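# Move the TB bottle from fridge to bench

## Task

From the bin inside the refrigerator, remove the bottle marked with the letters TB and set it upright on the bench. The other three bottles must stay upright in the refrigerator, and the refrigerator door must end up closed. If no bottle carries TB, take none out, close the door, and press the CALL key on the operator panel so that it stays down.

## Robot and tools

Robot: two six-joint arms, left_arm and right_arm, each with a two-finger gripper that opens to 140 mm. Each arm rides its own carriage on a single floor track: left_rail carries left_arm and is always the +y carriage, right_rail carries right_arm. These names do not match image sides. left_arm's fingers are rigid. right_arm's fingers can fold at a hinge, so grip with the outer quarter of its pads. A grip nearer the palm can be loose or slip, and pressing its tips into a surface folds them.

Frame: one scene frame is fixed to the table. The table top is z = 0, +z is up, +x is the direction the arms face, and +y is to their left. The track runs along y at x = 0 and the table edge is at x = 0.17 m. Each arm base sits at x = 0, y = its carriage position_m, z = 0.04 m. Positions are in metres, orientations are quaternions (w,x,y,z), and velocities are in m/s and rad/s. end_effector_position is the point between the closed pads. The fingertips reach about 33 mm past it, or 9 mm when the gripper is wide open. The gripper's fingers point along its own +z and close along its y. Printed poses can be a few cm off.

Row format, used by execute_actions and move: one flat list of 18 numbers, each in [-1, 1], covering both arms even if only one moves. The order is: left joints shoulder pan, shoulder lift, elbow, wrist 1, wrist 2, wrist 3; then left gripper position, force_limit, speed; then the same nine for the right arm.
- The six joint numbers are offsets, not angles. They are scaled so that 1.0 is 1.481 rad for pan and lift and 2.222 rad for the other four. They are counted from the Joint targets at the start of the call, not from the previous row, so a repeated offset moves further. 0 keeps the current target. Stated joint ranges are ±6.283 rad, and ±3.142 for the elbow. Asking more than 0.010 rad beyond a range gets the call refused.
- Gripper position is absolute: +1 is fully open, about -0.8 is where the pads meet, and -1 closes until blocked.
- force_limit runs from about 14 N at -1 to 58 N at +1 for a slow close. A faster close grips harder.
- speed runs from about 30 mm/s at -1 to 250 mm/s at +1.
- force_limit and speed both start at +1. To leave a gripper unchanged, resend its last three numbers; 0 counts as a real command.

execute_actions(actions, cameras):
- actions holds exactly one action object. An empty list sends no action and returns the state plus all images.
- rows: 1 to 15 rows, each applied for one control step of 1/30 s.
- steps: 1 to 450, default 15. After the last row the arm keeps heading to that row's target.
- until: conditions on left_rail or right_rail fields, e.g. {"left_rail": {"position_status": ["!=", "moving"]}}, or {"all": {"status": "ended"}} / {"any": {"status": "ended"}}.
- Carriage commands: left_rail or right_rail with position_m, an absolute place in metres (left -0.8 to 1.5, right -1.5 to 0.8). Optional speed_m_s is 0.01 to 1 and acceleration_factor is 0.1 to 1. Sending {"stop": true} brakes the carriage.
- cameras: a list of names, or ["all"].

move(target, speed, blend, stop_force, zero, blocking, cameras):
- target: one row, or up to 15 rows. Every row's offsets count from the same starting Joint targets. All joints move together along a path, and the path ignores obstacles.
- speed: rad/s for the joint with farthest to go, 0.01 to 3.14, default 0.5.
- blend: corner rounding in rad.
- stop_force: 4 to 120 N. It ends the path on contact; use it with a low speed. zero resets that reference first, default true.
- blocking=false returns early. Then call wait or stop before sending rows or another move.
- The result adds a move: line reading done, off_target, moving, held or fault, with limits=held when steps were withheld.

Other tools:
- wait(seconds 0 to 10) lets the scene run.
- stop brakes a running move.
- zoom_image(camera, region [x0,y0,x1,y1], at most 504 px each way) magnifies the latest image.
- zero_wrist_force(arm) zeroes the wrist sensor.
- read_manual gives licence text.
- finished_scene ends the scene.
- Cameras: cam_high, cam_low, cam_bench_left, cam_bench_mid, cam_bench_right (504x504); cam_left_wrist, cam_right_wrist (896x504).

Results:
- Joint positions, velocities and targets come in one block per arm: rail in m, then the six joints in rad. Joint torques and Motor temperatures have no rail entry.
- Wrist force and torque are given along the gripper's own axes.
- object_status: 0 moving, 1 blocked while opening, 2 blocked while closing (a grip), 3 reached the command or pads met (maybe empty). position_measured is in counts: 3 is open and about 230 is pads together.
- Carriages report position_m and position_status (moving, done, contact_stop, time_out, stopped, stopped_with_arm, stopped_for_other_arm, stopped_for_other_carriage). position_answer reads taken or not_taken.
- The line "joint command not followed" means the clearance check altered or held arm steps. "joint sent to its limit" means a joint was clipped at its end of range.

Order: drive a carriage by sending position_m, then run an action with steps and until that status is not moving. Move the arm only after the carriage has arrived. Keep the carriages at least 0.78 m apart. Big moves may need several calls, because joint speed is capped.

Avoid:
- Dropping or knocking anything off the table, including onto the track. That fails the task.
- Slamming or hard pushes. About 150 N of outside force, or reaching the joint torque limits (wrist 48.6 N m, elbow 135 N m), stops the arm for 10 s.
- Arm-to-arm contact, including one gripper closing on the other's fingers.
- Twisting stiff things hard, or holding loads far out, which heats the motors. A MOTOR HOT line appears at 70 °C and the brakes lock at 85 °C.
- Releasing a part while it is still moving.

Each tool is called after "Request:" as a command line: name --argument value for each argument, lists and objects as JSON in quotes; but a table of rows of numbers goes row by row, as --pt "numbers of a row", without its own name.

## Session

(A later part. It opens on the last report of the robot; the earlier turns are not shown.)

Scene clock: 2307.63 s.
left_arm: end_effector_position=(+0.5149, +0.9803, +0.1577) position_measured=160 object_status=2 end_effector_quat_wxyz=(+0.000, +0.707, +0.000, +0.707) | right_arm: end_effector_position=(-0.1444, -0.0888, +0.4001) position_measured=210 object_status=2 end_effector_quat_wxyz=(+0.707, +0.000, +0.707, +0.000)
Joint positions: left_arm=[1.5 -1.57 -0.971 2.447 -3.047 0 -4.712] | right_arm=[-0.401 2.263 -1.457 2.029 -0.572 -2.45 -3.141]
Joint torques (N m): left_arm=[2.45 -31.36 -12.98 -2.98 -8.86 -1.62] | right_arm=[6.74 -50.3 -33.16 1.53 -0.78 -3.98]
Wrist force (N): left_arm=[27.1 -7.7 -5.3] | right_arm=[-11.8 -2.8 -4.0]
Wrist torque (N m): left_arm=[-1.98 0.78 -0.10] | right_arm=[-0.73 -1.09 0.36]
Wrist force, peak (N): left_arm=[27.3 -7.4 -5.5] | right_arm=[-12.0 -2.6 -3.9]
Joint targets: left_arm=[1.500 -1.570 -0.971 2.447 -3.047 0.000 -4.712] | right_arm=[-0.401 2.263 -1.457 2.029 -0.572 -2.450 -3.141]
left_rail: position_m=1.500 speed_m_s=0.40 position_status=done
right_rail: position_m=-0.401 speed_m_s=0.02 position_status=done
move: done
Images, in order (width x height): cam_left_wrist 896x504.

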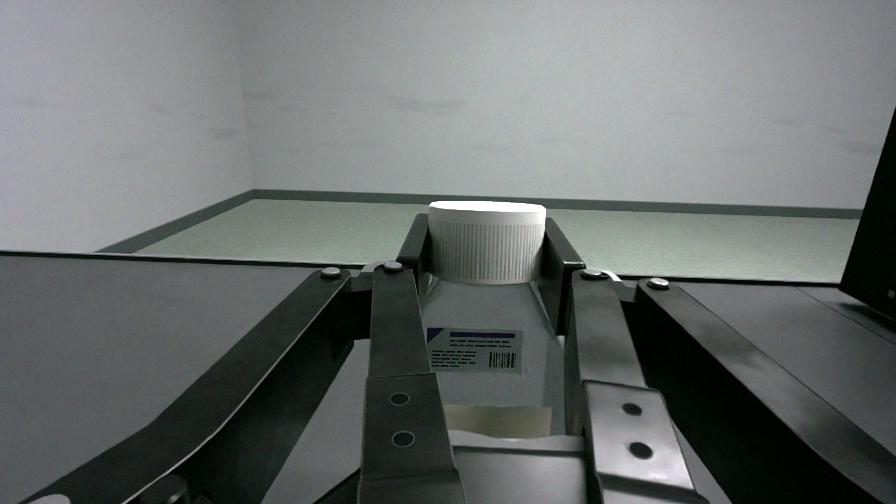

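Request:
move --pt "0 -0.0014 0 0.0009 0 0 -1 0 -1 0 0 0 0 0 0 -1 0.2 -1" --pt "0 -0.0014 0 0.0009 0 0 -0.048 -0.5 -1 0 0 0 0 0 0 -1 0.2 -1" --speed 0.02 --cameras '["cam_left_wrist", "cam_bench_left"]'

Scene clock: 2316.17 s.
left_arm: end_effector_position=(+0.5149, +0.9802, +0.1585) position_measured=135 object_status=0 end_effector_quat_wxyz=(+0.000, +0.707, +0.000, +0.707) | right_arm: end_effector_position=(-0.1444, -0.0888, +0.4001) position_measured=210 object_status=2 end_effector_quat_wxyz=(+0.707, +0.000, +0.707, +0.000)
Joint positions: left_arm=[1.5 -1.57 -0.973 2.447 -3.045 0 -4.712] | right_arm=[-0.401 2.263 -1.457 2.029 -0.572 -2.45 -3.141]
Joint torques (N m): left_arm=[0.52 -79.52 -3.49 -4.58 7.63 1.05] | right_arm=[6.25 -50.31 -32.28 1.41 -0.83 -4.06]
Wrist force (N): left_arm=[-3.0 -7.1 -1.4] | right_arm=[-11.7 -2.7 -3.4]
Wrist torque (N m): left_arm=[-2.05 0.93 0.30] | right_arm=[-0.72 -1.11 0.36]
Wrist force, peak (N): left_arm=[28.0 -7.5 -5.5] | right_arm=[-12.2 -2.5 -3.9]
Joint targets: left_arm=[1.500 -1.570 -0.973 2.447 -3.045 0.000 -4.712] | right_arm=[-0.401 2.263 -1.457 2.029 -0.572 -2.450 -3.141]
left_rail: position_m=1.500 speed_m_s=0.40 position_status=done
right_rail: position_m=-0.401 speed_m_s=0.02 position_status=done
move: done
Images, in order (width x height): cam_bench_left 504x504, cam_left_wrist 896x504.

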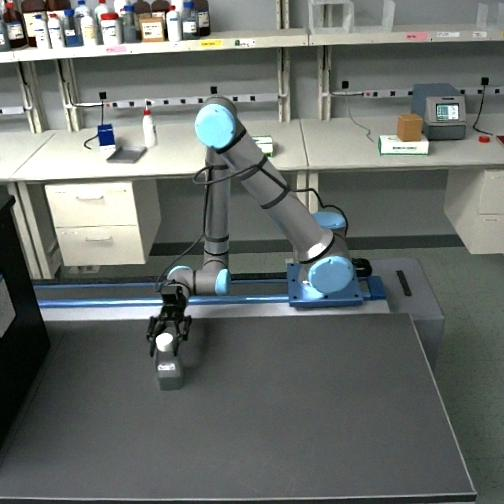

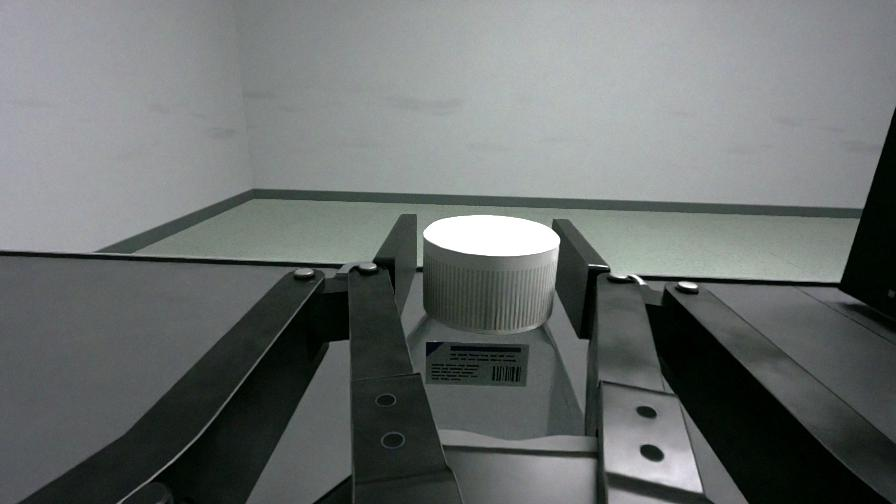

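Request:
zoom_image --camera "cam_bench_left" --region '[140, 320, 200, 400]'

Request:
zoom_image --camera "cam_left_wrist" --region '[390, 200, 610, 440]'

Scaled by 6.300.

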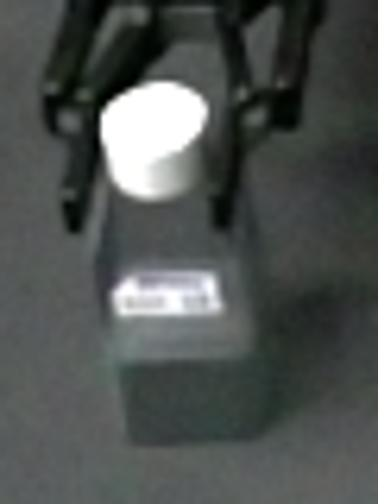

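Scaled by 2.100.

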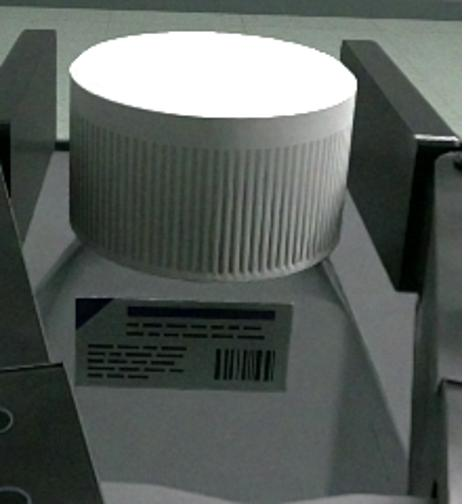

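Request:
move --pt "0 -0.1390 0.0035 0.0893 0 0 -0.048 -0.5 -1 0 0 0 0 0 0 -1 0.2 -1" --pt "-0.2654 0.2519 -0.4347 -0.4401 0.1760 0.7066 -0.048 -0.5 -1 0 0 0 0 0 0 -1 0.2 -1" --speed '[0.2,0.7]'

Request:
execute_actions --actions '[{"left_rail": {"position_m": 1.1, "speed_m_s": 0.4, "acceleration_factor": 0.5}, "steps": 120, "until": {"left_rail": {"position_status": ["!=", "moving"]}}}]' --cameras '["cam_left_wrist"]'

Request:
zoom_image --camera "cam_left_wrist" --region '[390, 130, 570, 330]'

Scene clock: 2378.47 s.
left_arm: end_effector_position=(+0.1688, +0.6296, +0.2459) position_measured=135 object_status=3 end_effector_quat_wxyz=(+0.001, +0.707, +0.000, +0.707) | right_arm: end_effector_position=(-0.1444, -0.0888, +0.4001) position_measured=210 object_status=2 end_effector_quat_wxyz=(+0.707, +0.000, +0.707, +0.000)
Joint positions: left_arm=[1.5 -1.963 -0.6 1.481 -4.023 0.391 -3.143] | right_arm=[-0.401 2.263 -1.457 2.029 -0.572 -2.45 -3.141]
Joint torques (N m): left_arm=[-17.3 -92.09 -39.2 -1.74 3.8 1.18] | right_arm=[9.08 -49.49 -31.89 1.41 -1.04 -3.92]
Wrist force (N): left_arm=[-2.6 -6.9 -1.3] | right_arm=[-11.7 -2.5 -4.2]
Wrist torque (N m): left_arm=[-1.92 0.84 0.00] | right_arm=[-0.67 -1.09 0.36]
Wrist force, peak (N): left_arm=[-4.0 -9.6 -0.7] | right_arm=[-12.3 -2.3 -3.9]
Joint targets: left_arm=[1.500 -1.964 -0.600 1.481 -4.023 0.391 -3.142] | right_arm=[-0.401 2.263 -1.457 2.029 -0.572 -2.450 -3.141]
left_rail: position_m=1.500 speed_m_s=0.40 position_status=done
right_rail: position_m=-0.401 speed_m_s=0.02 position_status=done
move: done

Scene clock: 2380.27 s.
left_arm: end_effector_position=(+0.1687, +0.2296, +0.2458) position_measured=135 object_status=3 end_effector_quat_wxyz=(+0.001, +0.707, +0.000, +0.707) | right_arm: end_effector_position=(-0.1444, -0.0888, +0.4001) position_measured=210 object_status=2 end_effector_quat_wxyz=(+0.707, +0.000, +0.707, +0.000)
Joint positions: left_arm=[1.1 -1.964 -0.6 1.481 -4.023 0.391 -3.142] | right_arm=[-0.401 2.263 -1.457 2.029 -0.572 -2.45 -3.141]
Joint torques (N m): left_arm=[-13.24 -100.99 -25.84 0.68 1.1 1.88] | right_arm=[7.94 -49.53 -31.58 1.32 -1.01 -4]
Wrist force (N): left_arm=[-3.2 -6.7 -1.0] | right_arm=[-11.6 -2.2 -3.8]
Wrist torque (N m): left_arm=[-1.89 0.96 0.00] | right_arm=[-0.60 -1.11 0.36]
Wrist force, peak (N): left_arm=[-2.7 -8.3 -1.4] | right_arm=[-12.1 -2.7 -4.0]
Joint targets: left_arm=[1.100 -1.964 -0.600 1.481 -4.023 0.391 -3.142] | right_arm=[-0.401 2.263 -1.457 2.029 -0.572 -2.450 -3.141]
Tool commands: left_gripper/position=-0.048 left_gripper/force_limit=-0.5 left_gripper/speed=-1.0 right_gripper/position=-1.0 right_gripper/force_limit=+0.2 right_gripper/speed=-1.0
left_rail: position_m=1.100 speed_m_s=0.40 position_status=done
right_rail: position_m=-0.401 speed_m_s=0.02 position_status=done
Images, in order (width x height): cam_left_wrist 896x504.

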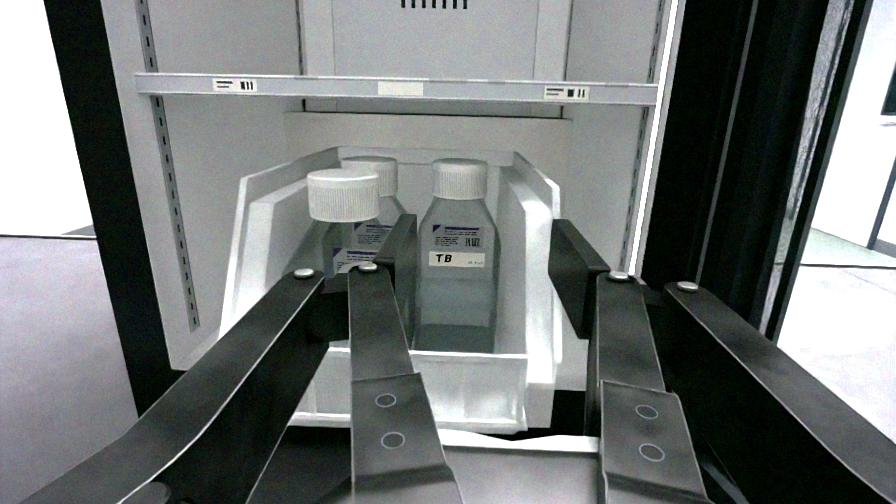

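Scaled by 2.520.

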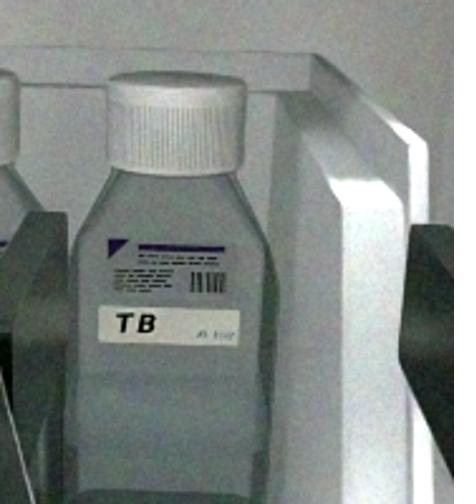

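Request:
move --target '[0.0114,-0.0638,0.1061,-0.0634,-0.0066,0,-0.048,-0.5,-1,0,0,0,0,0,0,-1,0.2,-1]' --speed 0.2 --cameras '["cam_left_wrist"]'

Request:
zoom_image --camera "cam_left_wrist" --region '[330, 90, 630, 440]'

Scene clock: 2474.10 s.
left_arm: end_effector_position=(+0.2203, +0.3209, +0.2452) position_measured=135 object_status=3 end_effector_quat_wxyz=(+0.000, +0.707, +0.000, +0.707) | right_arm: end_effector_position=(-0.1444, -0.0888, +0.4001) position_measured=210 object_status=2 end_effector_quat_wxyz=(+0.707, +0.000, +0.707, +0.000)
Joint positions: left_arm=[1.1 -1.947 -0.695 1.716 -4.163 0.376 -3.142] | right_arm=[-0.401 2.263 -1.457 2.029 -0.572 -2.45 -3.141]
Joint torques (N m): left_arm=[18.33 -115.78 -12.83 -0.73 -4.25 1.3] | right_arm=[8.74 -49.16 -30.32 1.37 -0.99 -3.76]
Wrist force (N): left_arm=[-1.9 -6.7 -0.4] | right_arm=[-11.6 -2.5 -3.8]
Wrist torque (N m): left_arm=[-1.89 0.68 0.00] | right_arm=[-0.68 -1.12 0.36]
Wrist force, peak (N): left_arm=[-2.8 -7.5 0.0] | right_arm=[-12.3 -2.4 -4.0]
Joint targets: left_arm=[1.100 -1.947 -0.695 1.717 -4.164 0.376 -3.142] | right_arm=[-0.401 2.263 -1.457 2.029 -0.572 -2.450 -3.141]
left_rail: position_m=1.100 speed_m_s=0.40 position_status=done
right_rail: position_m=-0.401 speed_m_s=0.02 position_status=done
move: done
Images, in order (width x height): cam_left_wrist 896x504.

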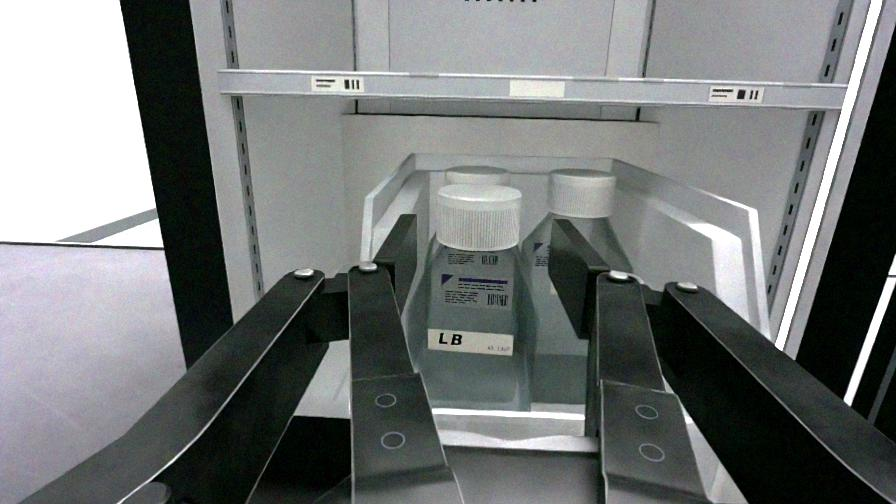

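Scaled by 1.440.

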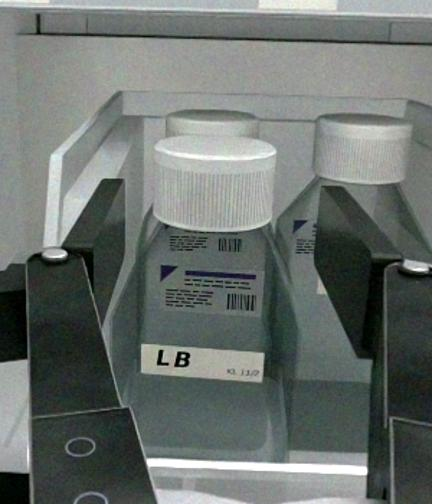

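Request:
move --target '[0.0577,-0.0056,0.0102,-0.0063,-0.0383,0,-0.048,-0.5,-1,0,0,0,0,0,0,-1,0.2,-1]' --speed 0.05 --stop_force 8 --cameras '["cam_left_wrist"]'

Scene clock: 2488.77 s.
left_arm: end_effector_position=(+0.2902, +0.3236, +0.2449) position_measured=135 object_status=3 end_effector_quat_wxyz=(+0.000, +0.707, +0.001, +0.707) | right_arm: end_effector_position=(-0.1444, -0.0888, +0.4001) position_measured=210 object_status=2 end_effector_quat_wxyz=(+0.707, +0.000, +0.707, +0.000)
Joint positions: left_arm=[1.1 -1.861 -0.703 1.739 -4.178 0.291 -3.142] | right_arm=[-0.401 2.263 -1.457 2.029 -0.572 -2.45 -3.141]
Joint torques (N m): left_arm=[20.86 -114.99 -11.26 -1.15 -4.18 1.37] | right_arm=[12.33 -48.17 -30.22 1.3 -1.01 -4]
Wrist force (N): left_arm=[-2.6 -6.3 -0.9] | right_arm=[-11.3 -2.4 -3.5]
Wrist torque (N m): left_arm=[-1.99 0.84 0.00] | right_arm=[-0.65 -1.18 0.36]
Wrist force, peak (N): left_arm=[-2.8 -7.4 -0.5] | right_arm=[-12.2 -2.6 -4.0]
Joint targets: left_arm=[1.100 -1.861 -0.703 1.739 -4.178 0.291 -3.142] | right_arm=[-0.401 2.263 -1.457 2.029 -0.572 -2.450 -3.141]
left_rail: position_m=1.100 speed_m_s=0.40 position_status=done
right_rail: position_m=-0.401 speed_m_s=0.02 position_status=done
move: done
Images, in order (width x height): cam_left_wrist 896x504.

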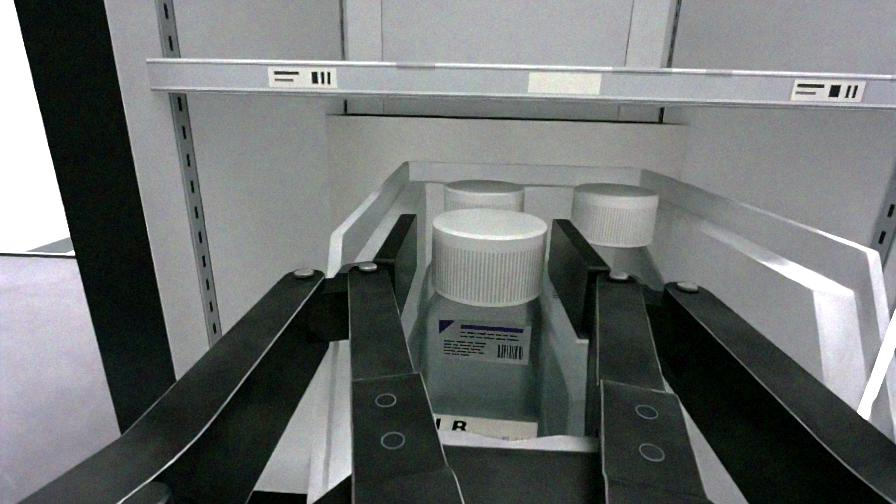

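Request:
execute_actions --actions '[{"rows": [[0,0,0,0,0,0,-1,0,-1,0,0,0,0,0,0,-1,0.2,-1]], "steps": 60}]'

Request:
move --pt "0 -0.0429 0.0046 0.0241 0 0 -1 0 -1 0 0 0 0 0 0 -1 0.2 -1" --pt "0 -0.0840 0.0063 0.0499 0 0 -1 0 -1 0 0 0 0 0 0 -1 0.2 -1" --speed 0.06 --blend '[0.01,0]' --cameras '["cam_left_wrist"]'

Scene clock: 2518.67 s.
left_arm: end_effector_position=(+0.2902, +0.3236, +0.2449) position_measured=160 object_status=2 end_effector_quat_wxyz=(+0.000, +0.707, +0.000, +0.707) | right_arm: end_effector_position=(-0.1444, -0.0888, +0.4001) position_measured=210 object_status=2 end_effector_quat_wxyz=(+0.707, +0.000, +0.707, +0.000)
Joint positions: left_arm=[1.1 -1.861 -0.703 1.739 -4.178 0.291 -3.142] | right_arm=[-0.401 2.263 -1.457 2.029 -0.572 -2.45 -3.141]
Joint torques (N m): left_arm=[16.87 -112.44 -17.3 2.43 -1.33 1.12] | right_arm=[13.18 -48.02 -29.19 0.96 -0.91 -4.17]
Wrist force (N): left_arm=[-6.1 -6.7 -0.9] | right_arm=[-12.0 -2.5 -3.7]
Wrist torque (N m): left_arm=[-1.96 0.76 -0.01] | right_arm=[-0.64 -1.16 0.37]
Wrist force, peak (N): left_arm=[-6.3 -7.2 -0.8] | right_arm=[-12.8 -2.5 -4.0]
Joint targets: left_arm=[1.100 -1.861 -0.703 1.739 -4.178 0.291 -3.142] | right_arm=[-0.401 2.263 -1.457 2.029 -0.572 -2.450 -3.141]
left_rail: position_m=1.100 speed_m_s=0.40 position_status=done
right_rail: position_m=-0.401 speed_m_s=0.02 position_status=done

Scene clock: 2521.17 s.
left_arm: end_effector_position=(+0.2903, +0.3239, +0.3348) position_measured=160 object_status=2 end_effector_quat_wxyz=(+0.000, +0.707, +0.000, +0.707) | right_arm: end_effector_position=(-0.1444, -0.0888, +0.4001) position_measured=210 object_status=2 end_effector_quat_wxyz=(+0.707, +0.000, +0.707, +0.000)
Joint positions: left_arm=[1.1 -1.861 -0.827 1.753 -4.067 0.291 -3.142] | right_arm=[-0.401 2.263 -1.457 2.029 -0.572 -2.45 -3.141]
Joint torques (N m): left_arm=[15.16 -111.43 -16.29 3.4 2.33 0.63] | right_arm=[11.71 -47.4 -28.49 1.06 -0.94 -3.92]
Wrist force (N): left_arm=[-6.6 -6.1 -1.3] | right_arm=[-12.2 -2.3 -3.9]
Wrist torque (N m): left_arm=[-1.85 0.89 -0.07] | right_arm=[-0.63 -1.13 0.36]
Wrist force, peak (N): left_arm=[-7.0 -6.7 -1.0] | right_arm=[-12.7 -2.7 -4.3]
Joint targets: left_arm=[1.100 -1.861 -0.828 1.753 -4.067 0.291 -3.142] | right_arm=[-0.401 2.263 -1.457 2.029 -0.572 -2.450 -3.141]
left_rail: position_m=1.100 speed_m_s=0.40 position_status=done
right_rail: position_m=-0.401 speed_m_s=0.02 position_status=done
move: done
Images, in order (width x height): cam_left_wrist 896x504.

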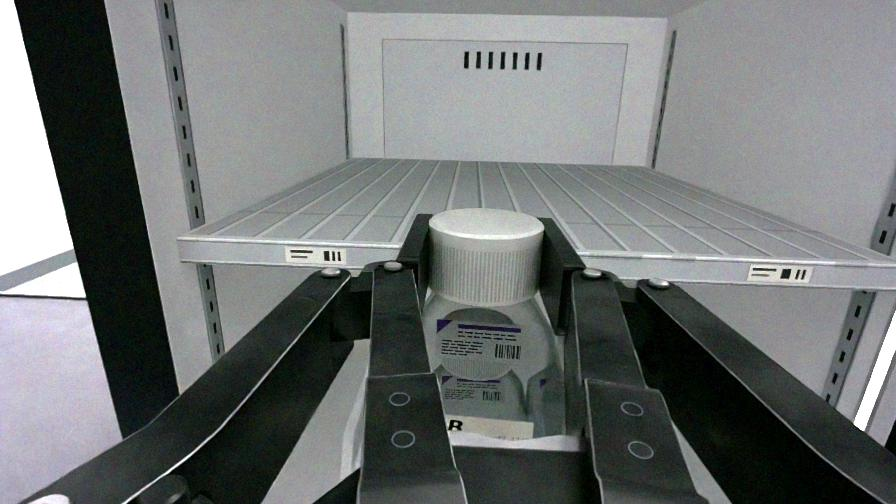

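Request:
move --target '[-0.2149,-0.0557,0.0836,-0.0463,0.1429,0,-1,0,-1,0,0,0,0,0,0,-1,0.2,-1]' --speed 0.25

Request:
execute_actions --actions '[{"left_rail": {"position_m": 1.4, "speed_m_s": 0.4, "acceleration_factor": 0.3}, "steps": 120, "until": {"left_rail": {"position_status": ["!=", "moving"]}}}]'

Request:
move --target '[0.4109,-0.4164,0.2013,0.7832,-0.2738,-0.7066,-1,0,-1,0,0,0,0,0,0,-1,0.2,-1]' --speed 0.6

Request:
execute_actions --actions '[{"left_rail": {"position_m": 1.32, "speed_m_s": 0.3, "acceleration_factor": 0.3}, "steps": 120, "until": {"left_rail": {"position_status": ["!=", "moving"]}}}]' --cameras '["cam_left_wrist", "cam_bench_left"]'

Scene clock: 2536.53 s.
left_arm: end_effector_position=(+0.1000, +0.4499, +0.3348) position_measured=160 object_status=2 end_effector_quat_wxyz=(+0.000, +0.707, +0.000, +0.707) end_effector_velocity=(-0.003, +0.001, +0.001) end_effector_angular_velocity=(+0.002, -0.001, -0.003) | right_arm: end_effector_position=(-0.1444, -0.0888, +0.4001) position_measured=210 object_status=2 end_effector_quat_wxyz=(+0.707, +0.000, +0.707, +0.000)
Joint positions: left_arm=[1.1 -2.179 -0.91 1.939 -4.17 0.608 -3.142] | right_arm=[-0.401 2.263 -1.457 2.029 -0.572 -2.45 -3.141]
Joint velocities: left_arm=[0 -0.005 -0.001 0.002 0.001 0.003 0.001] | right_arm=[within noise]
Joint torques (N m): left_arm=[-18.19 -104.01 -11.93 0.21 4.61 0.6] | right_arm=[15.64 -46.59 -28.75 1.23 -1.27 -3.69]
Wrist force (N): left_arm=[-6.6 -7.1 -0.7] | right_arm=[-12.6 -2.5 -4.0]
Wrist torque (N m): left_arm=[-2.03 0.87 -0.02] | right_arm=[-0.65 -1.03 0.36]
Wrist force, peak (N): left_arm=[-6.6 -8.5 -2.8] | right_arm=[-12.8 -2.7 -4.0]
Joint targets: left_arm=[1.100 -2.180 -0.910 1.939 -4.170 0.609 -3.142] | right_arm=[-0.401 2.263 -1.457 2.029 -0.572 -2.450 -3.141]
left_rail: position_m=1.100 speed_m_s=0.40 position_status=done
right_rail: position_m=-0.401 speed_m_s=0.02 position_status=done
move: done

Scene clock: 2538.43 s.
left_arm: end_effector_position=(+0.0998, +0.7501, +0.3348) position_measured=160 object_status=2 end_effector_quat_wxyz=(+0.000, +0.707, +0.000, +0.707) | right_arm: end_effector_position=(-0.1444, -0.0888, +0.4001) position_measured=210 object_status=2 end_effector_quat_wxyz=(+0.707, +0.000, +0.707, +0.000)
Joint positions: left_arm=[1.4 -2.18 -0.91 1.939 -4.17 0.609 -3.142] | right_arm=[-0.401 2.263 -1.457 2.029 -0.572 -2.45 -3.141]
Joint torques (N m): left_arm=[-11.48 -92.06 -21.27 1.9 2.07 0.52] | right_arm=[14.58 -46.93 -27.69 1.35 -1.17 -3.51]
Wrist force (N): left_arm=[-6.3 -6.8 -0.9] | right_arm=[-12.2 -2.7 -3.9]
Wrist torque (N m): left_arm=[-1.98 0.79 -0.01] | right_arm=[-0.70 -1.11 0.36]
Wrist force, peak (N): left_arm=[-6.6 -8.4 -0.8] | right_arm=[-12.6 -2.5 -4.3]
Joint targets: left_arm=[1.400 -2.180 -0.910 1.939 -4.170 0.609 -3.142] | right_arm=[-0.401 2.263 -1.457 2.029 -0.572 -2.450 -3.141]
Tool commands: left_gripper/position=-1.0 left_gripper/force_limit=+0.0 left_gripper/speed=-1.0 right_gripper/position=-1.0 right_gripper/force_limit=+0.2 right_gripper/speed=-1.0
left_rail: position_m=1.400 speed_m_s=0.40 position_status=done
right_rail: position_m=-0.401 speed_m_s=0.02 position_status=done

Scene clock: 2542.07 s.
left_arm: end_effector_position=(+0.5146, +0.8800, +0.3999) position_measured=160 object_status=2 end_effector_quat_wxyz=(+0.000, +0.707, +0.000, +0.707) | right_arm: end_effector_position=(-0.1444, -0.0888, +0.4001) position_measured=210 object_status=2 end_effector_quat_wxyz=(+0.707, +0.000, +0.707, +0.000)
Joint positions: left_arm=[1.4 -1.571 -1.527 2.386 -2.43 0 -4.712] | right_arm=[-0.401 2.263 -1.457 2.029 -0.572 -2.45 -3.141]
Joint torques (N m): left_arm=[19.02 -59.35 -24.93 -2.5 0.2 -2.29] | right_arm=[13.87 -47.41 -28.43 0.9 -0.97 -3.31]
Wrist force (N): left_arm=[-7.4 -7.3 -1.0] | right_arm=[-11.9 -2.2 -4.2]
Wrist torque (N m): left_arm=[-2.05 0.99 0.29] | right_arm=[-0.59 -1.20 0.36]
Wrist force, peak (N): left_arm=[-7.8 -8.5 0.0] | right_arm=[-12.6 -2.4 -4.1]
Joint targets: left_arm=[1.400 -1.571 -1.527 2.386 -2.429 0.000 -4.712] | right_arm=[-0.401 2.263 -1.457 2.029 -0.572 -2.450 -3.141]
left_rail: position_m=1.400 speed_m_s=0.40 position_status=done
right_rail: position_m=-0.401 speed_m_s=0.02 position_status=done
move: done

Scene clock: 2543.20 s.
left_arm: end_effector_position=(+0.5147, +0.8001, +0.3998) position_measured=160 object_status=2 end_effector_quat_wxyz=(+0.000, +0.707, +0.000, +0.707) | right_arm: end_effector_position=(-0.1444, -0.0888, +0.4001) position_measured=210 object_status=2 end_effector_quat_wxyz=(+0.707, +0.000, +0.707, +0.000)
Joint positions: left_arm=[1.32 -1.571 -1.527 2.386 -2.429 0 -4.712] | right_arm=[-0.401 2.263 -1.457 2.029 -0.572 -2.45 -3.141]
Joint torques (N m): left_arm=[14.11 -56.1 -35.59 -3.53 1.06 -2.73] | right_arm=[15.26 -47.84 -27.92 1.22 -0.85 -3.41]
Wrist force (N): left_arm=[-7.0 -6.7 -1.2] | right_arm=[-12.5 -2.7 -3.4]
Wrist torque (N m): left_arm=[-1.92 0.89 0.28] | right_arm=[-0.71 -1.07 0.37]
Wrist force, peak (N): left_arm=[-7.3 -8.4 -0.7] | right_arm=[-12.6 -2.4 -3.9]
Joint targets: left_arm=[1.320 -1.571 -1.527 2.386 -2.429 0.000 -4.712] | right_arm=[-0.401 2.263 -1.457 2.029 -0.572 -2.450 -3.141]
Tool commands: left_gripper/position=-1.0 left_gripper/force_limit=+0.0 left_gripper/speed=-1.0 right_gripper/position=-1.0 right_gripper/force_limit=+0.2 right_gripper/speed=-1.0
left_rail: position_m=1.320 speed_m_s=0.30 position_status=done
right_rail: position_m=-0.401 speed_m_s=0.02 position_status=done
Images, in order (width x height): cam_bench_left 504x504, cam_left_wrist 896x504.

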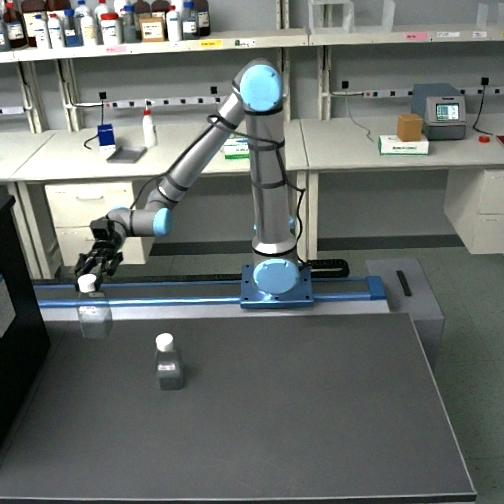

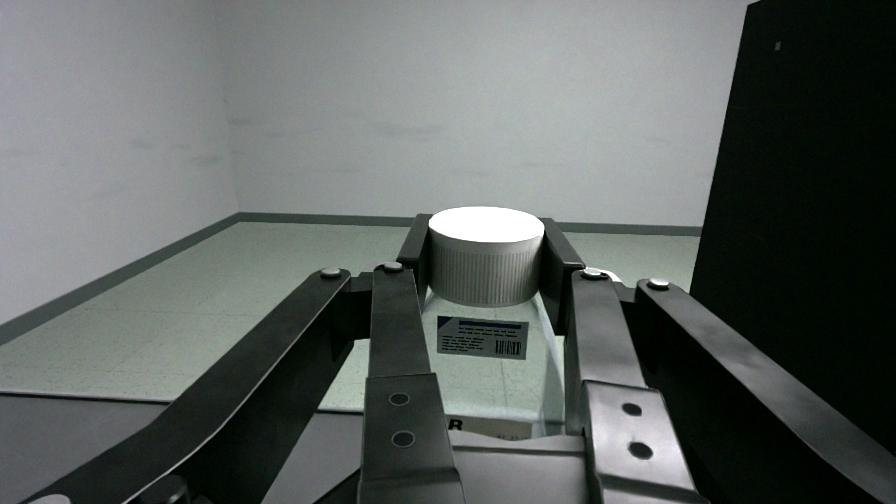

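Request:
move --pt "0 0.1541 0.0265 -0.1296 0 0 -1 0 -1 0 0 0 0 0 0 -1 0.2 -1" --pt "0 0.3282 0.0300 -0.2491 0 0 -1 0 -1 0 0 0 0 0 0 -1 0.2 -1" --speed 0.25 --blend '[0.03,0]'

Request:
move --target '[0,0.0463,-0.0027,-0.0282,0,0,-1,0,-1,0,0,0,0,0,0,-1,0.2,-1]' --speed 0.02 --stop_force 8 --cameras '["cam_left_wrist"]'

Scene clock: 2559.10 s.
left_arm: end_effector_position=(+0.5147, +0.8001, +0.1851) position_measured=160 object_status=2 end_effector_quat_wxyz=(+0.000, +0.707, +0.000, +0.707) | right_arm: end_effector_position=(-0.1444, -0.0888, +0.4001) position_measured=210 object_status=2 end_effector_quat_wxyz=(+0.707, +0.000, +0.707, +0.000)
Joint positions: left_arm=[1.32 -1.571 -1.041 2.453 -2.983 0 -4.712] | right_arm=[-0.401 2.263 -1.457 2.029 -0.572 -2.45 -3.141]
Joint torques (N m): left_arm=[-12.34 -48.41 -1.6 -7.03 5.19 -1.05] | right_arm=[15.48 -45.05 -27.31 1.32 -0.85 -3.02]
Wrist force (N): left_arm=[-6.8 -7.2 -1.3] | right_arm=[-12.3 -2.6 -3.9]
Wrist torque (N m): left_arm=[-2.08 0.92 0.30] | right_arm=[-0.67 -1.09 0.37]
Wrist force, peak (N): left_arm=[-7.8 -7.0 -1.3] | right_arm=[-12.8 -2.8 -4.2]
Joint targets: left_arm=[1.320 -1.571 -1.041 2.453 -2.983 0.000 -4.712] | right_arm=[-0.401 2.263 -1.457 2.029 -0.572 -2.450 -3.141]
left_rail: position_m=1.320 speed_m_s=0.30 position_status=done
right_rail: position_m=-0.401 speed_m_s=0.02 position_status=done
move: done

Scene clock: 2562.97 s.
left_arm: end_effector_position=(+0.5147, +0.7999, +0.1629) position_measured=160 object_status=2 end_effector_quat_wxyz=(+0.000, +0.707, +0.000, +0.707) | right_arm: end_effector_position=(-0.1444, -0.0888, +0.4001) position_measured=210 object_status=2 end_effector_quat_wxyz=(+0.707, +0.000, +0.707, +0.000)
Joint positions: left_arm=[1.32 -1.571 -0.984 2.448 -3.034 0 -4.712] | right_arm=[-0.401 2.263 -1.457 2.029 -0.572 -2.45 -3.141]
Joint torques (N m): left_arm=[-11.93 -78.08 1.41 -2.39 -1.22 -0.96] | right_arm=[16.12 -44.91 -27.33 1.21 -0.95 -3.13]
Wrist force (N): left_arm=[-1.8 -5.9 -0.2] | right_arm=[-12.3 -2.6 -3.8]
Wrist torque (N m): left_arm=[-1.67 0.80 0.30] | right_arm=[-0.67 -1.10 0.36]
Wrist force, peak (N): left_arm=[7.9 -8.6 1.3] | right_arm=[-12.8 -2.7 -4.0]
Joint targets: left_arm=[1.320 -1.571 -0.984 2.448 -3.034 0.000 -4.712] | right_arm=[-0.401 2.263 -1.457 2.029 -0.572 -2.450 -3.141]
left_rail: position_m=1.320 speed_m_s=0.30 position_status=done
right_rail: position_m=-0.401 speed_m_s=0.02 position_status=done
move: contact (left_arm); left_arm: the shoulder lift is farthest, 0.012 rad from its target
Images, in order (width x height): cam_left_wrist 896x504.

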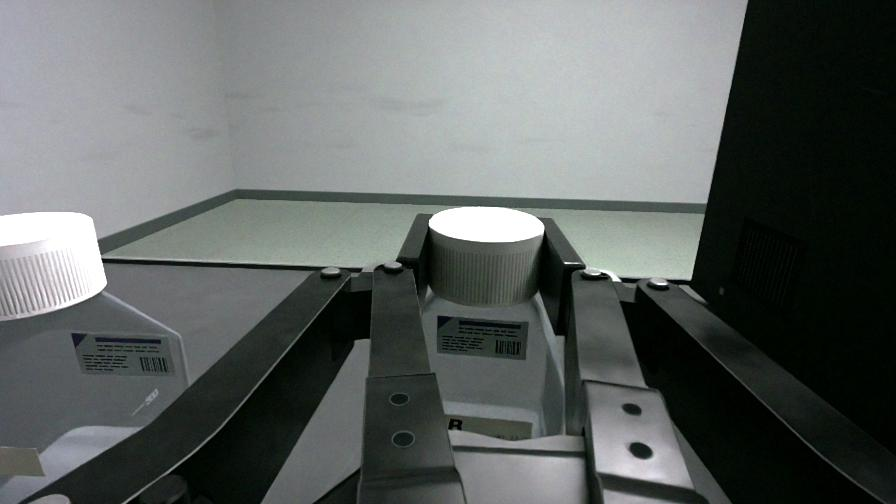

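Request:
move --pt "0 0 0 0 0 0 -0.048 -0.5 -1 0 0 0 0 0 0 -1 0.2 -1" --pt "0 -0.1316 0.0031 0.0842 0 0 -0.048 -0.5 -1 0 0 0 0 0 0 -1 0.2 -1" --speed 0.15 --cameras '["cam_left_wrist", "cam_bench_left"]'

Scene clock: 2571.13 s.
left_arm: end_effector_position=(+0.5147, +0.8001, +0.2403) position_measured=135 object_status=3 end_effector_quat_wxyz=(+0.000, +0.707, +0.000, +0.707) | right_arm: end_effector_position=(-0.1444, -0.0888, +0.4001) position_measured=210 object_status=2 end_effector_quat_wxyz=(+0.707, +0.000, +0.707, +0.000)
Joint positions: left_arm=[1.32 -1.571 -1.179 2.455 -2.847 0 -4.712] | right_arm=[-0.401 2.263 -1.457 2.029 -0.572 -2.45 -3.141]
Joint torques (N m): left_arm=[-14.97 -72.25 -7 -2.68 5.13 -1.34] | right_arm=[15.87 -44.06 -26.06 1.02 -1.06 -2.89]
Wrist force (N): left_arm=[-2.4 -6.1 -1.2] | right_arm=[-12.2 -2.6 -3.8]
Wrist torque (N m): left_arm=[-1.82 0.80 0.26] | right_arm=[-0.67 -1.13 0.36]
Wrist force, peak (N): left_arm=[-2.3 -6.2 -1.5] | right_arm=[-12.7 -2.7 -4.3]
Joint targets: left_arm=[1.320 -1.571 -1.179 2.455 -2.847 0.000 -4.712] | right_arm=[-0.401 2.263 -1.457 2.029 -0.572 -2.450 -3.141]
left_rail: position_m=1.320 speed_m_s=0.30 position_status=done
right_rail: position_m=-0.401 speed_m_s=0.02 position_status=done
move: done
Images, in order (width x height): cam_bench_left 504x504, cam_left_wrist 896x504.

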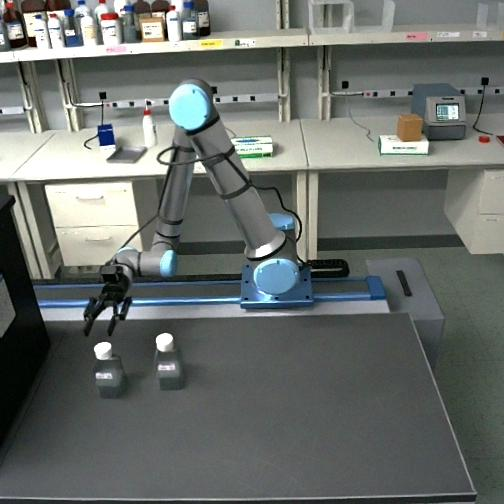

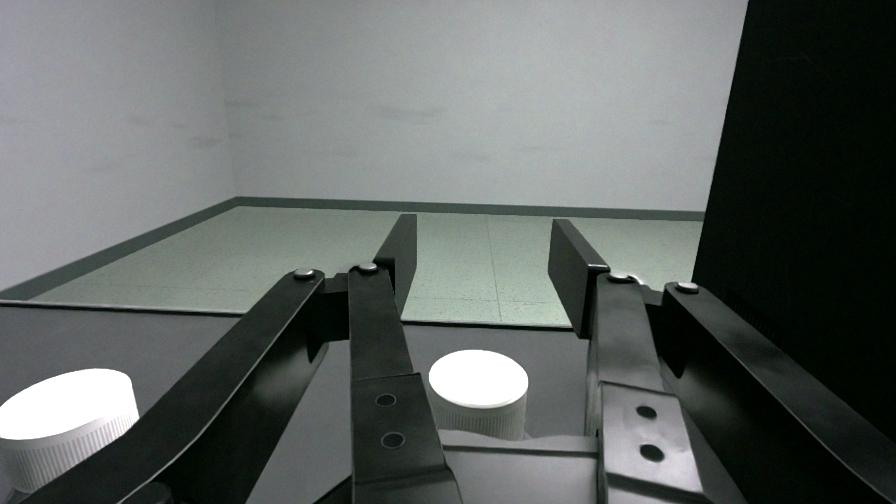

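Request:
execute_actions --actions '[{"left_rail": {"position_m": 1.5, "speed_m_s": 0.4, "acceleration_factor": 0.5}, "steps": 90, "until": {"left_rail": {"position_status": ["!=", "moving"]}}}]'

Request:
move --target '[-0.2820,0.2701,-0.2282,-0.6587,0.0310,0.7066,-0.048,-0.5,-1,0,0,0,0,0,0,-1,0.2,-1]' --speed 0.7

Request:
execute_actions --actions '[{"left_rail": {"position_m": 1.1, "speed_m_s": 0.4, "acceleration_factor": 0.5}, "steps": 120, "until": {"left_rail": {"position_status": ["!=", "moving"]}}}]' --cameras '["cam_left_wrist"]'

Request:
zoom_image --camera "cam_left_wrist" --region '[330, 100, 650, 420]'

Scene clock: 2616.13 s.
left_arm: end_effector_position=(+0.5147, +0.9801, +0.2404) position_measured=135 object_status=3 end_effector_quat_wxyz=(+0.000, +0.707, +0.000, +0.707) | right_arm: end_effector_position=(-0.1444, -0.0888, +0.4001) position_measured=210 object_status=2 end_effector_quat_wxyz=(+0.707, +0.000, +0.707, +0.000)
Joint positions: left_arm=[1.5 -1.571 -1.179 2.455 -2.847 0 -4.712] | right_arm=[-0.401 2.263 -1.457 2.029 -0.572 -2.45 -3.141]
Joint torques (N m): left_arm=[-5.77 -60.89 -23.86 -3.46 5.15 -1.62] | right_arm=[16.52 -43.21 -25.62 1.28 -1.3 -2.38]
Wrist force (N): left_arm=[-2.3 -5.9 -1.3] | right_arm=[-12.3 -2.3 -4.0]
Wrist torque (N m): left_arm=[-1.77 0.79 0.27] | right_arm=[-0.61 -1.11 0.35]
Wrist force, peak (N): left_arm=[-2.6 -7.4 -1.8] | right_arm=[-12.9 -2.6 -3.8]
Joint targets: left_arm=[1.500 -1.571 -1.179 2.455 -2.847 0.000 -4.712] | right_arm=[-0.401 2.263 -1.457 2.029 -0.572 -2.450 -3.141]
Tool commands: left_gripper/position=-0.048 left_gripper/force_limit=-0.5 left_gripper/speed=-1.0 right_gripper/position=-1.0 right_gripper/force_limit=+0.2 right_gripper/speed=-1.0
left_rail: position_m=1.500 speed_m_s=0.40 position_status=done
right_rail: position_m=-0.401 speed_m_s=0.02 position_status=done

Scene clock: 2619.13 s.
left_arm: end_effector_position=(+0.2118, +0.7103, +0.2452) position_measured=135 object_status=3 end_effector_quat_wxyz=(+0.123, +0.696, -0.122, +0.696) | right_arm: end_effector_position=(-0.1444, -0.0888, +0.4001) position_measured=210 object_status=2 end_effector_quat_wxyz=(+0.707, +0.000, +0.707, +0.000)
Joint positions: left_arm=[1.5 -1.988 -0.779 1.948 -4.311 0.069 -3.143] | right_arm=[-0.401 2.263 -1.457 2.029 -0.572 -2.45 -3.141]
Joint torques (N m): left_arm=[-16.63 -71.93 -28.6 -2.42 3.58 1.55] | right_arm=[14.73 -43.04 -25.66 0.95 -1.16 -2.56]
Wrist force (N): left_arm=[-1.7 -6.1 -1.1] | right_arm=[-12.3 -2.7 -3.8]
Wrist torque (N m): left_arm=[-1.83 0.60 -0.02] | right_arm=[-0.69 -1.11 0.36]
Wrist force, peak (N): left_arm=[-2.9 -7.4 -0.6] | right_arm=[-12.7 -2.6 -3.8]
Joint targets: left_arm=[1.500 -1.989 -0.779 1.948 -4.311 0.069 -3.142] | right_arm=[-0.401 2.263 -1.457 2.029 -0.572 -2.450 -3.141]
left_rail: position_m=1.500 speed_m_s=0.40 position_status=done
right_rail: position_m=-0.401 speed_m_s=0.02 position_status=done
move: done

Scene clock: 2620.93 s.
left_arm: end_effector_position=(+0.2117, +0.3103, +0.2451) position_measured=135 object_status=3 end_effector_quat_wxyz=(+0.123, +0.696, -0.122, +0.696) | right_arm: end_effector_position=(-0.1444, -0.0888, +0.4001) position_measured=210 object_status=2 end_effector_quat_wxyz=(+0.707, +0.000, +0.707, +0.000)
Joint positions: left_arm=[1.1 -1.989 -0.779 1.948 -4.311 0.069 -3.142] | right_arm=[-0.401 2.263 -1.457 2.029 -0.572 -2.45 -3.141]
Joint torques (N m): left_arm=[-12.6 -79.47 -14.39 -0.41 0.3 1.9] | right_arm=[16.15 -43.75 -25.62 1.2 -1.22 -2.57]
Wrist force (N): left_arm=[-2.0 -5.8 -0.8] | right_arm=[-12.3 -2.3 -4.0]
Wrist torque (N m): left_arm=[-1.77 0.66 -0.02] | right_arm=[-0.60 -1.10 0.36]
Wrist force, peak (N): left_arm=[-2.2 -7.7 -1.4] | right_arm=[-12.4 -3.0 -4.3]
Joint targets: left_arm=[1.100 -1.989 -0.779 1.948 -4.311 0.069 -3.142] | right_arm=[-0.401 2.263 -1.457 2.029 -0.572 -2.450 -3.141]
Tool commands: left_gripper/position=-0.048 left_gripper/force_limit=-0.5 left_gripper/speed=-1.0 right_gripper/position=-1.0 right_gripper/force_limit=+0.2 right_gripper/speed=-1.0
left_rail: position_m=1.100 speed_m_s=0.40 position_status=done
right_rail: position_m=-0.401 speed_m_s=0.02 position_status=done
Images, in order (width x height): cam_left_wrist 896x504.

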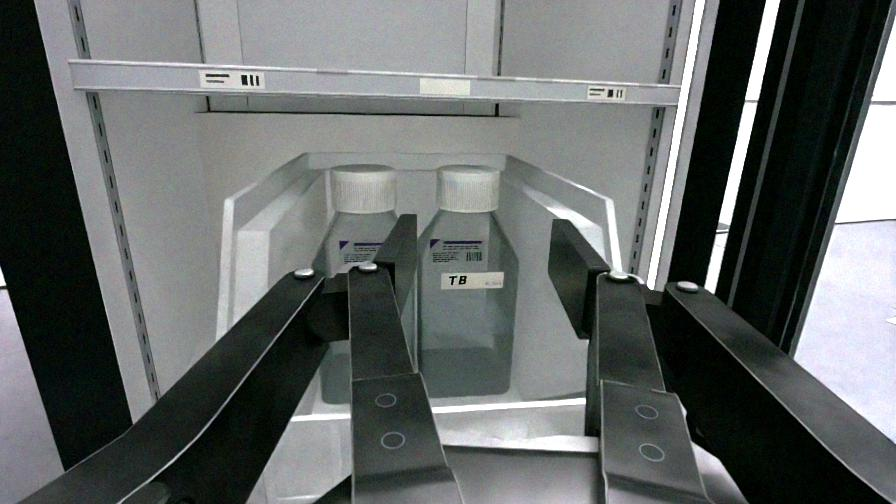

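Scaled by 1.575.

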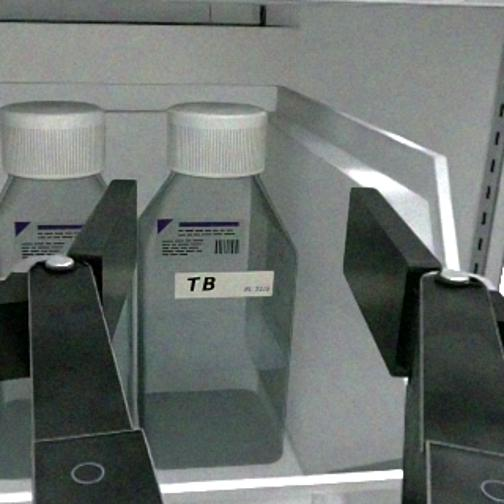

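Request:
execute_actions --actions '[{"left_rail": {"position_m": 1.104, "speed_m_s": 0.05}, "steps": 20, "until": {"left_rail": {"position_status": ["!=", "moving"]}}}]'

Request:
move --target '[0.0710,0.0081,-0.0157,0.0105,-0.0473,0,-0.048,-0.5,-1,0,0,0,0,0,0,-1,0.2,-1]' --speed 0.1 --stop_force 8 --cameras '["cam_left_wrist"]'

Request:
zoom_image --camera "cam_left_wrist" --region '[330, 100, 650, 420]'

Scene clock: 2636.07 s.
left_arm: end_effector_position=(+0.2117, +0.3143, +0.2451) position_measured=135 object_status=3 end_effector_quat_wxyz=(+0.123, +0.696, -0.122, +0.696) | right_arm: end_effector_position=(-0.1444, -0.0888, +0.4001) position_measured=210 object_status=2 end_effector_quat_wxyz=(+0.707, +0.000, +0.707, +0.000)
Joint positions: left_arm=[1.104 -1.989 -0.779 1.948 -4.311 0.069 -3.142] | right_arm=[-0.401 2.263 -1.457 2.029 -0.572 -2.45 -3.141]
Joint torques (N m): left_arm=[16.45 -96.81 -12.49 1.48 -3.34 1.32] | right_arm=[16.18 -42.61 -24.6 1.03 -1.17 -2.09]
Wrist force (N): left_arm=[-2.0 -5.8 -1.1] | right_arm=[-12.3 -2.8 -4.1]
Wrist torque (N m): left_arm=[-1.76 0.66 -0.01] | right_arm=[-0.72 -1.11 0.37]
Wrist force, peak (N): left_arm=[-2.4 -7.8 -1.5] | right_arm=[-12.8 -2.9 -4.1]
Joint targets: left_arm=[1.104 -1.989 -0.779 1.948 -4.311 0.069 -3.142] | right_arm=[-0.401 2.263 -1.457 2.029 -0.572 -2.450 -3.141]
Tool commands: left_gripper/position=-0.048 left_gripper/force_limit=-0.5 left_gripper/speed=-1.0 right_gripper/position=-1.0 right_gripper/force_limit=+0.2 right_gripper/speed=-1.0
left_rail: position_m=1.104 speed_m_s=0.05 position_status=done
right_rail: position_m=-0.401 speed_m_s=0.02 position_status=done

Scene clock: 2638.30 s.
left_arm: end_effector_position=(+0.2777, +0.2903, +0.2452) position_measured=135 object_status=3 end_effector_quat_wxyz=(+0.123, +0.696, -0.122, +0.696) | right_arm: end_effector_position=(-0.1444, -0.0888, +0.4001) position_measured=210 object_status=2 end_effector_quat_wxyz=(+0.707, +0.000, +0.707, +0.000)
Joint positions: left_arm=[1.104 -1.883 -0.767 1.913 -4.288 -0.036 -3.142] | right_arm=[-0.401 2.263 -1.457 2.029 -0.572 -2.45 -3.141]
Joint torques (N m): left_arm=[19.08 -73 -29.19 1.86 -4.66 1.45] | right_arm=[15.62 -41.78 -24.04 0.92 -1.24 -1.94]
Wrist force (N): left_arm=[-1.9 -5.8 -1.0] | right_arm=[-12.5 -2.4 -4.1]
Wrist torque (N m): left_arm=[-1.73 0.65 -0.02] | right_arm=[-0.63 -1.06 0.37]
Wrist force, peak (N): left_arm=[-2.2 -6.4 -1.2] | right_arm=[-12.7 -2.7 -4.3]
Joint targets: left_arm=[1.104 -1.883 -0.767 1.913 -4.288 -0.036 -3.142] | right_arm=[-0.401 2.263 -1.457 2.029 -0.572 -2.450 -3.141]
left_rail: position_m=1.104 speed_m_s=0.05 position_status=done
right_rail: position_m=-0.401 speed_m_s=0.02 position_status=done
move: done
Images, in order (width x height): cam_left_wrist 896x504.

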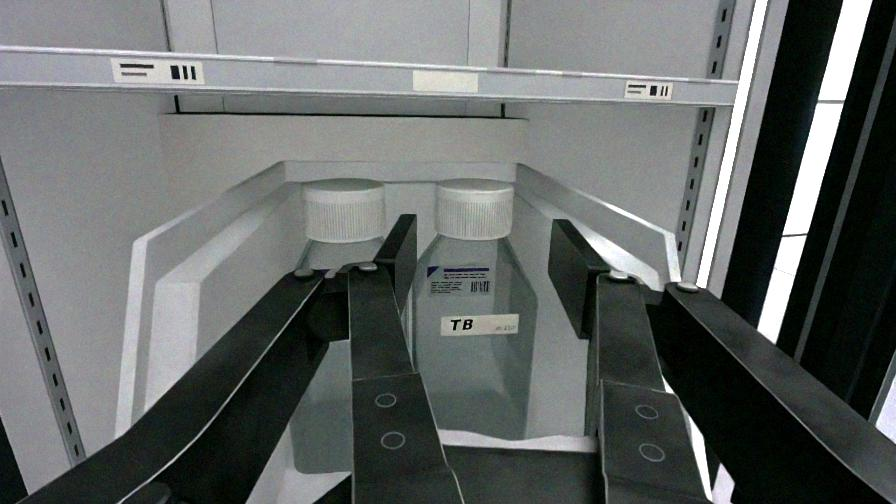

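Scaled by 1.575.

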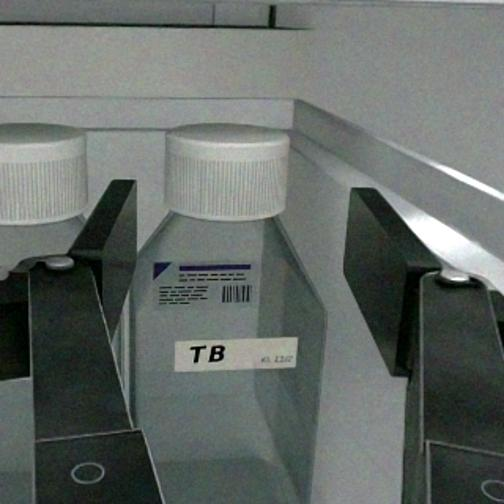

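Request:
move --pt "0.0486 0.0080 -0.0151 0.0100 -0.0328 0 -0.048 -0.5 -1 0 0 0 0 0 0 -1 0.2 -1" --pt "0.0962 0.0179 -0.0334 0.0217 -0.0645 0 -0.048 -0.5 -1 0 0 0 0 0 0 -1 0.2 -1" --speed 0.06 --blend '[0.01,0]' --stop_force 8 --cameras '["cam_left_wrist"]'

Request:
zoom_image --camera "cam_left_wrist" --region '[330, 100, 650, 420]'

Scene clock: 2656.83 s.
left_arm: end_effector_position=(+0.3710, +0.2558, +0.2451) position_measured=135 object_status=3 end_effector_quat_wxyz=(+0.123, +0.696, -0.123, +0.696) | right_arm: end_effector_position=(-0.1444, -0.0888, +0.4001) position_measured=210 object_status=2 end_effector_quat_wxyz=(+0.707, +0.000, +0.707, +0.000)
Joint positions: left_arm=[1.104 -1.741 -0.741 1.839 -4.239 -0.179 -3.142] | right_arm=[-0.401 2.263 -1.457 2.029 -0.572 -2.45 -3.141]
Joint torques (N m): left_arm=[19.22 -79.99 -33.98 1.14 -4.36 1.25] | right_arm=[16.53 -40.57 -24.47 1.12 -1.43 -1.69]
Wrist force (N): left_arm=[-2.2 -7.0 -1.6] | right_arm=[-12.2 -2.5 -3.9]
Wrist torque (N m): left_arm=[-1.83 0.72 0.01] | right_arm=[-0.65 -1.12 0.36]
Wrist force, peak (N): left_arm=[-1.5 -7.6 -2.0] | right_arm=[-12.9 -2.5 -4.1]
Joint targets: left_arm=[1.104 -1.741 -0.741 1.839 -4.239 -0.179 -3.142] | right_arm=[-0.401 2.263 -1.457 2.029 -0.572 -2.450 -3.141]
left_rail: position_m=1.104 speed_m_s=0.05 position_status=done
right_rail: position_m=-0.401 speed_m_s=0.02 position_status=done
move: done
Images, in order (width x height): cam_left_wrist 896x504.

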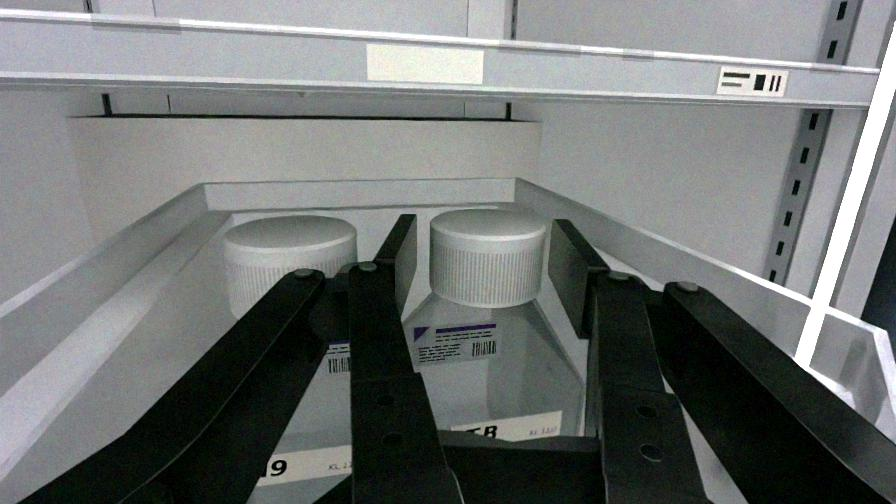

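Scaled by 1.575.

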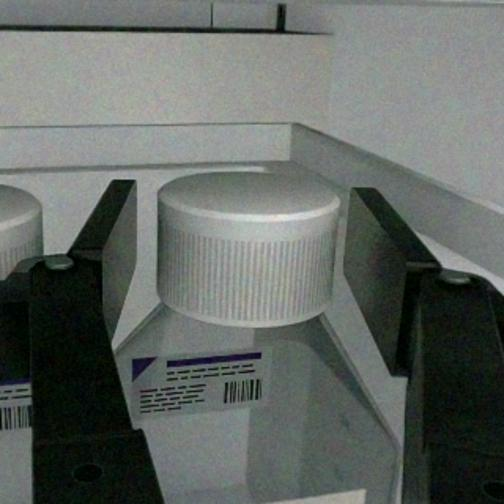

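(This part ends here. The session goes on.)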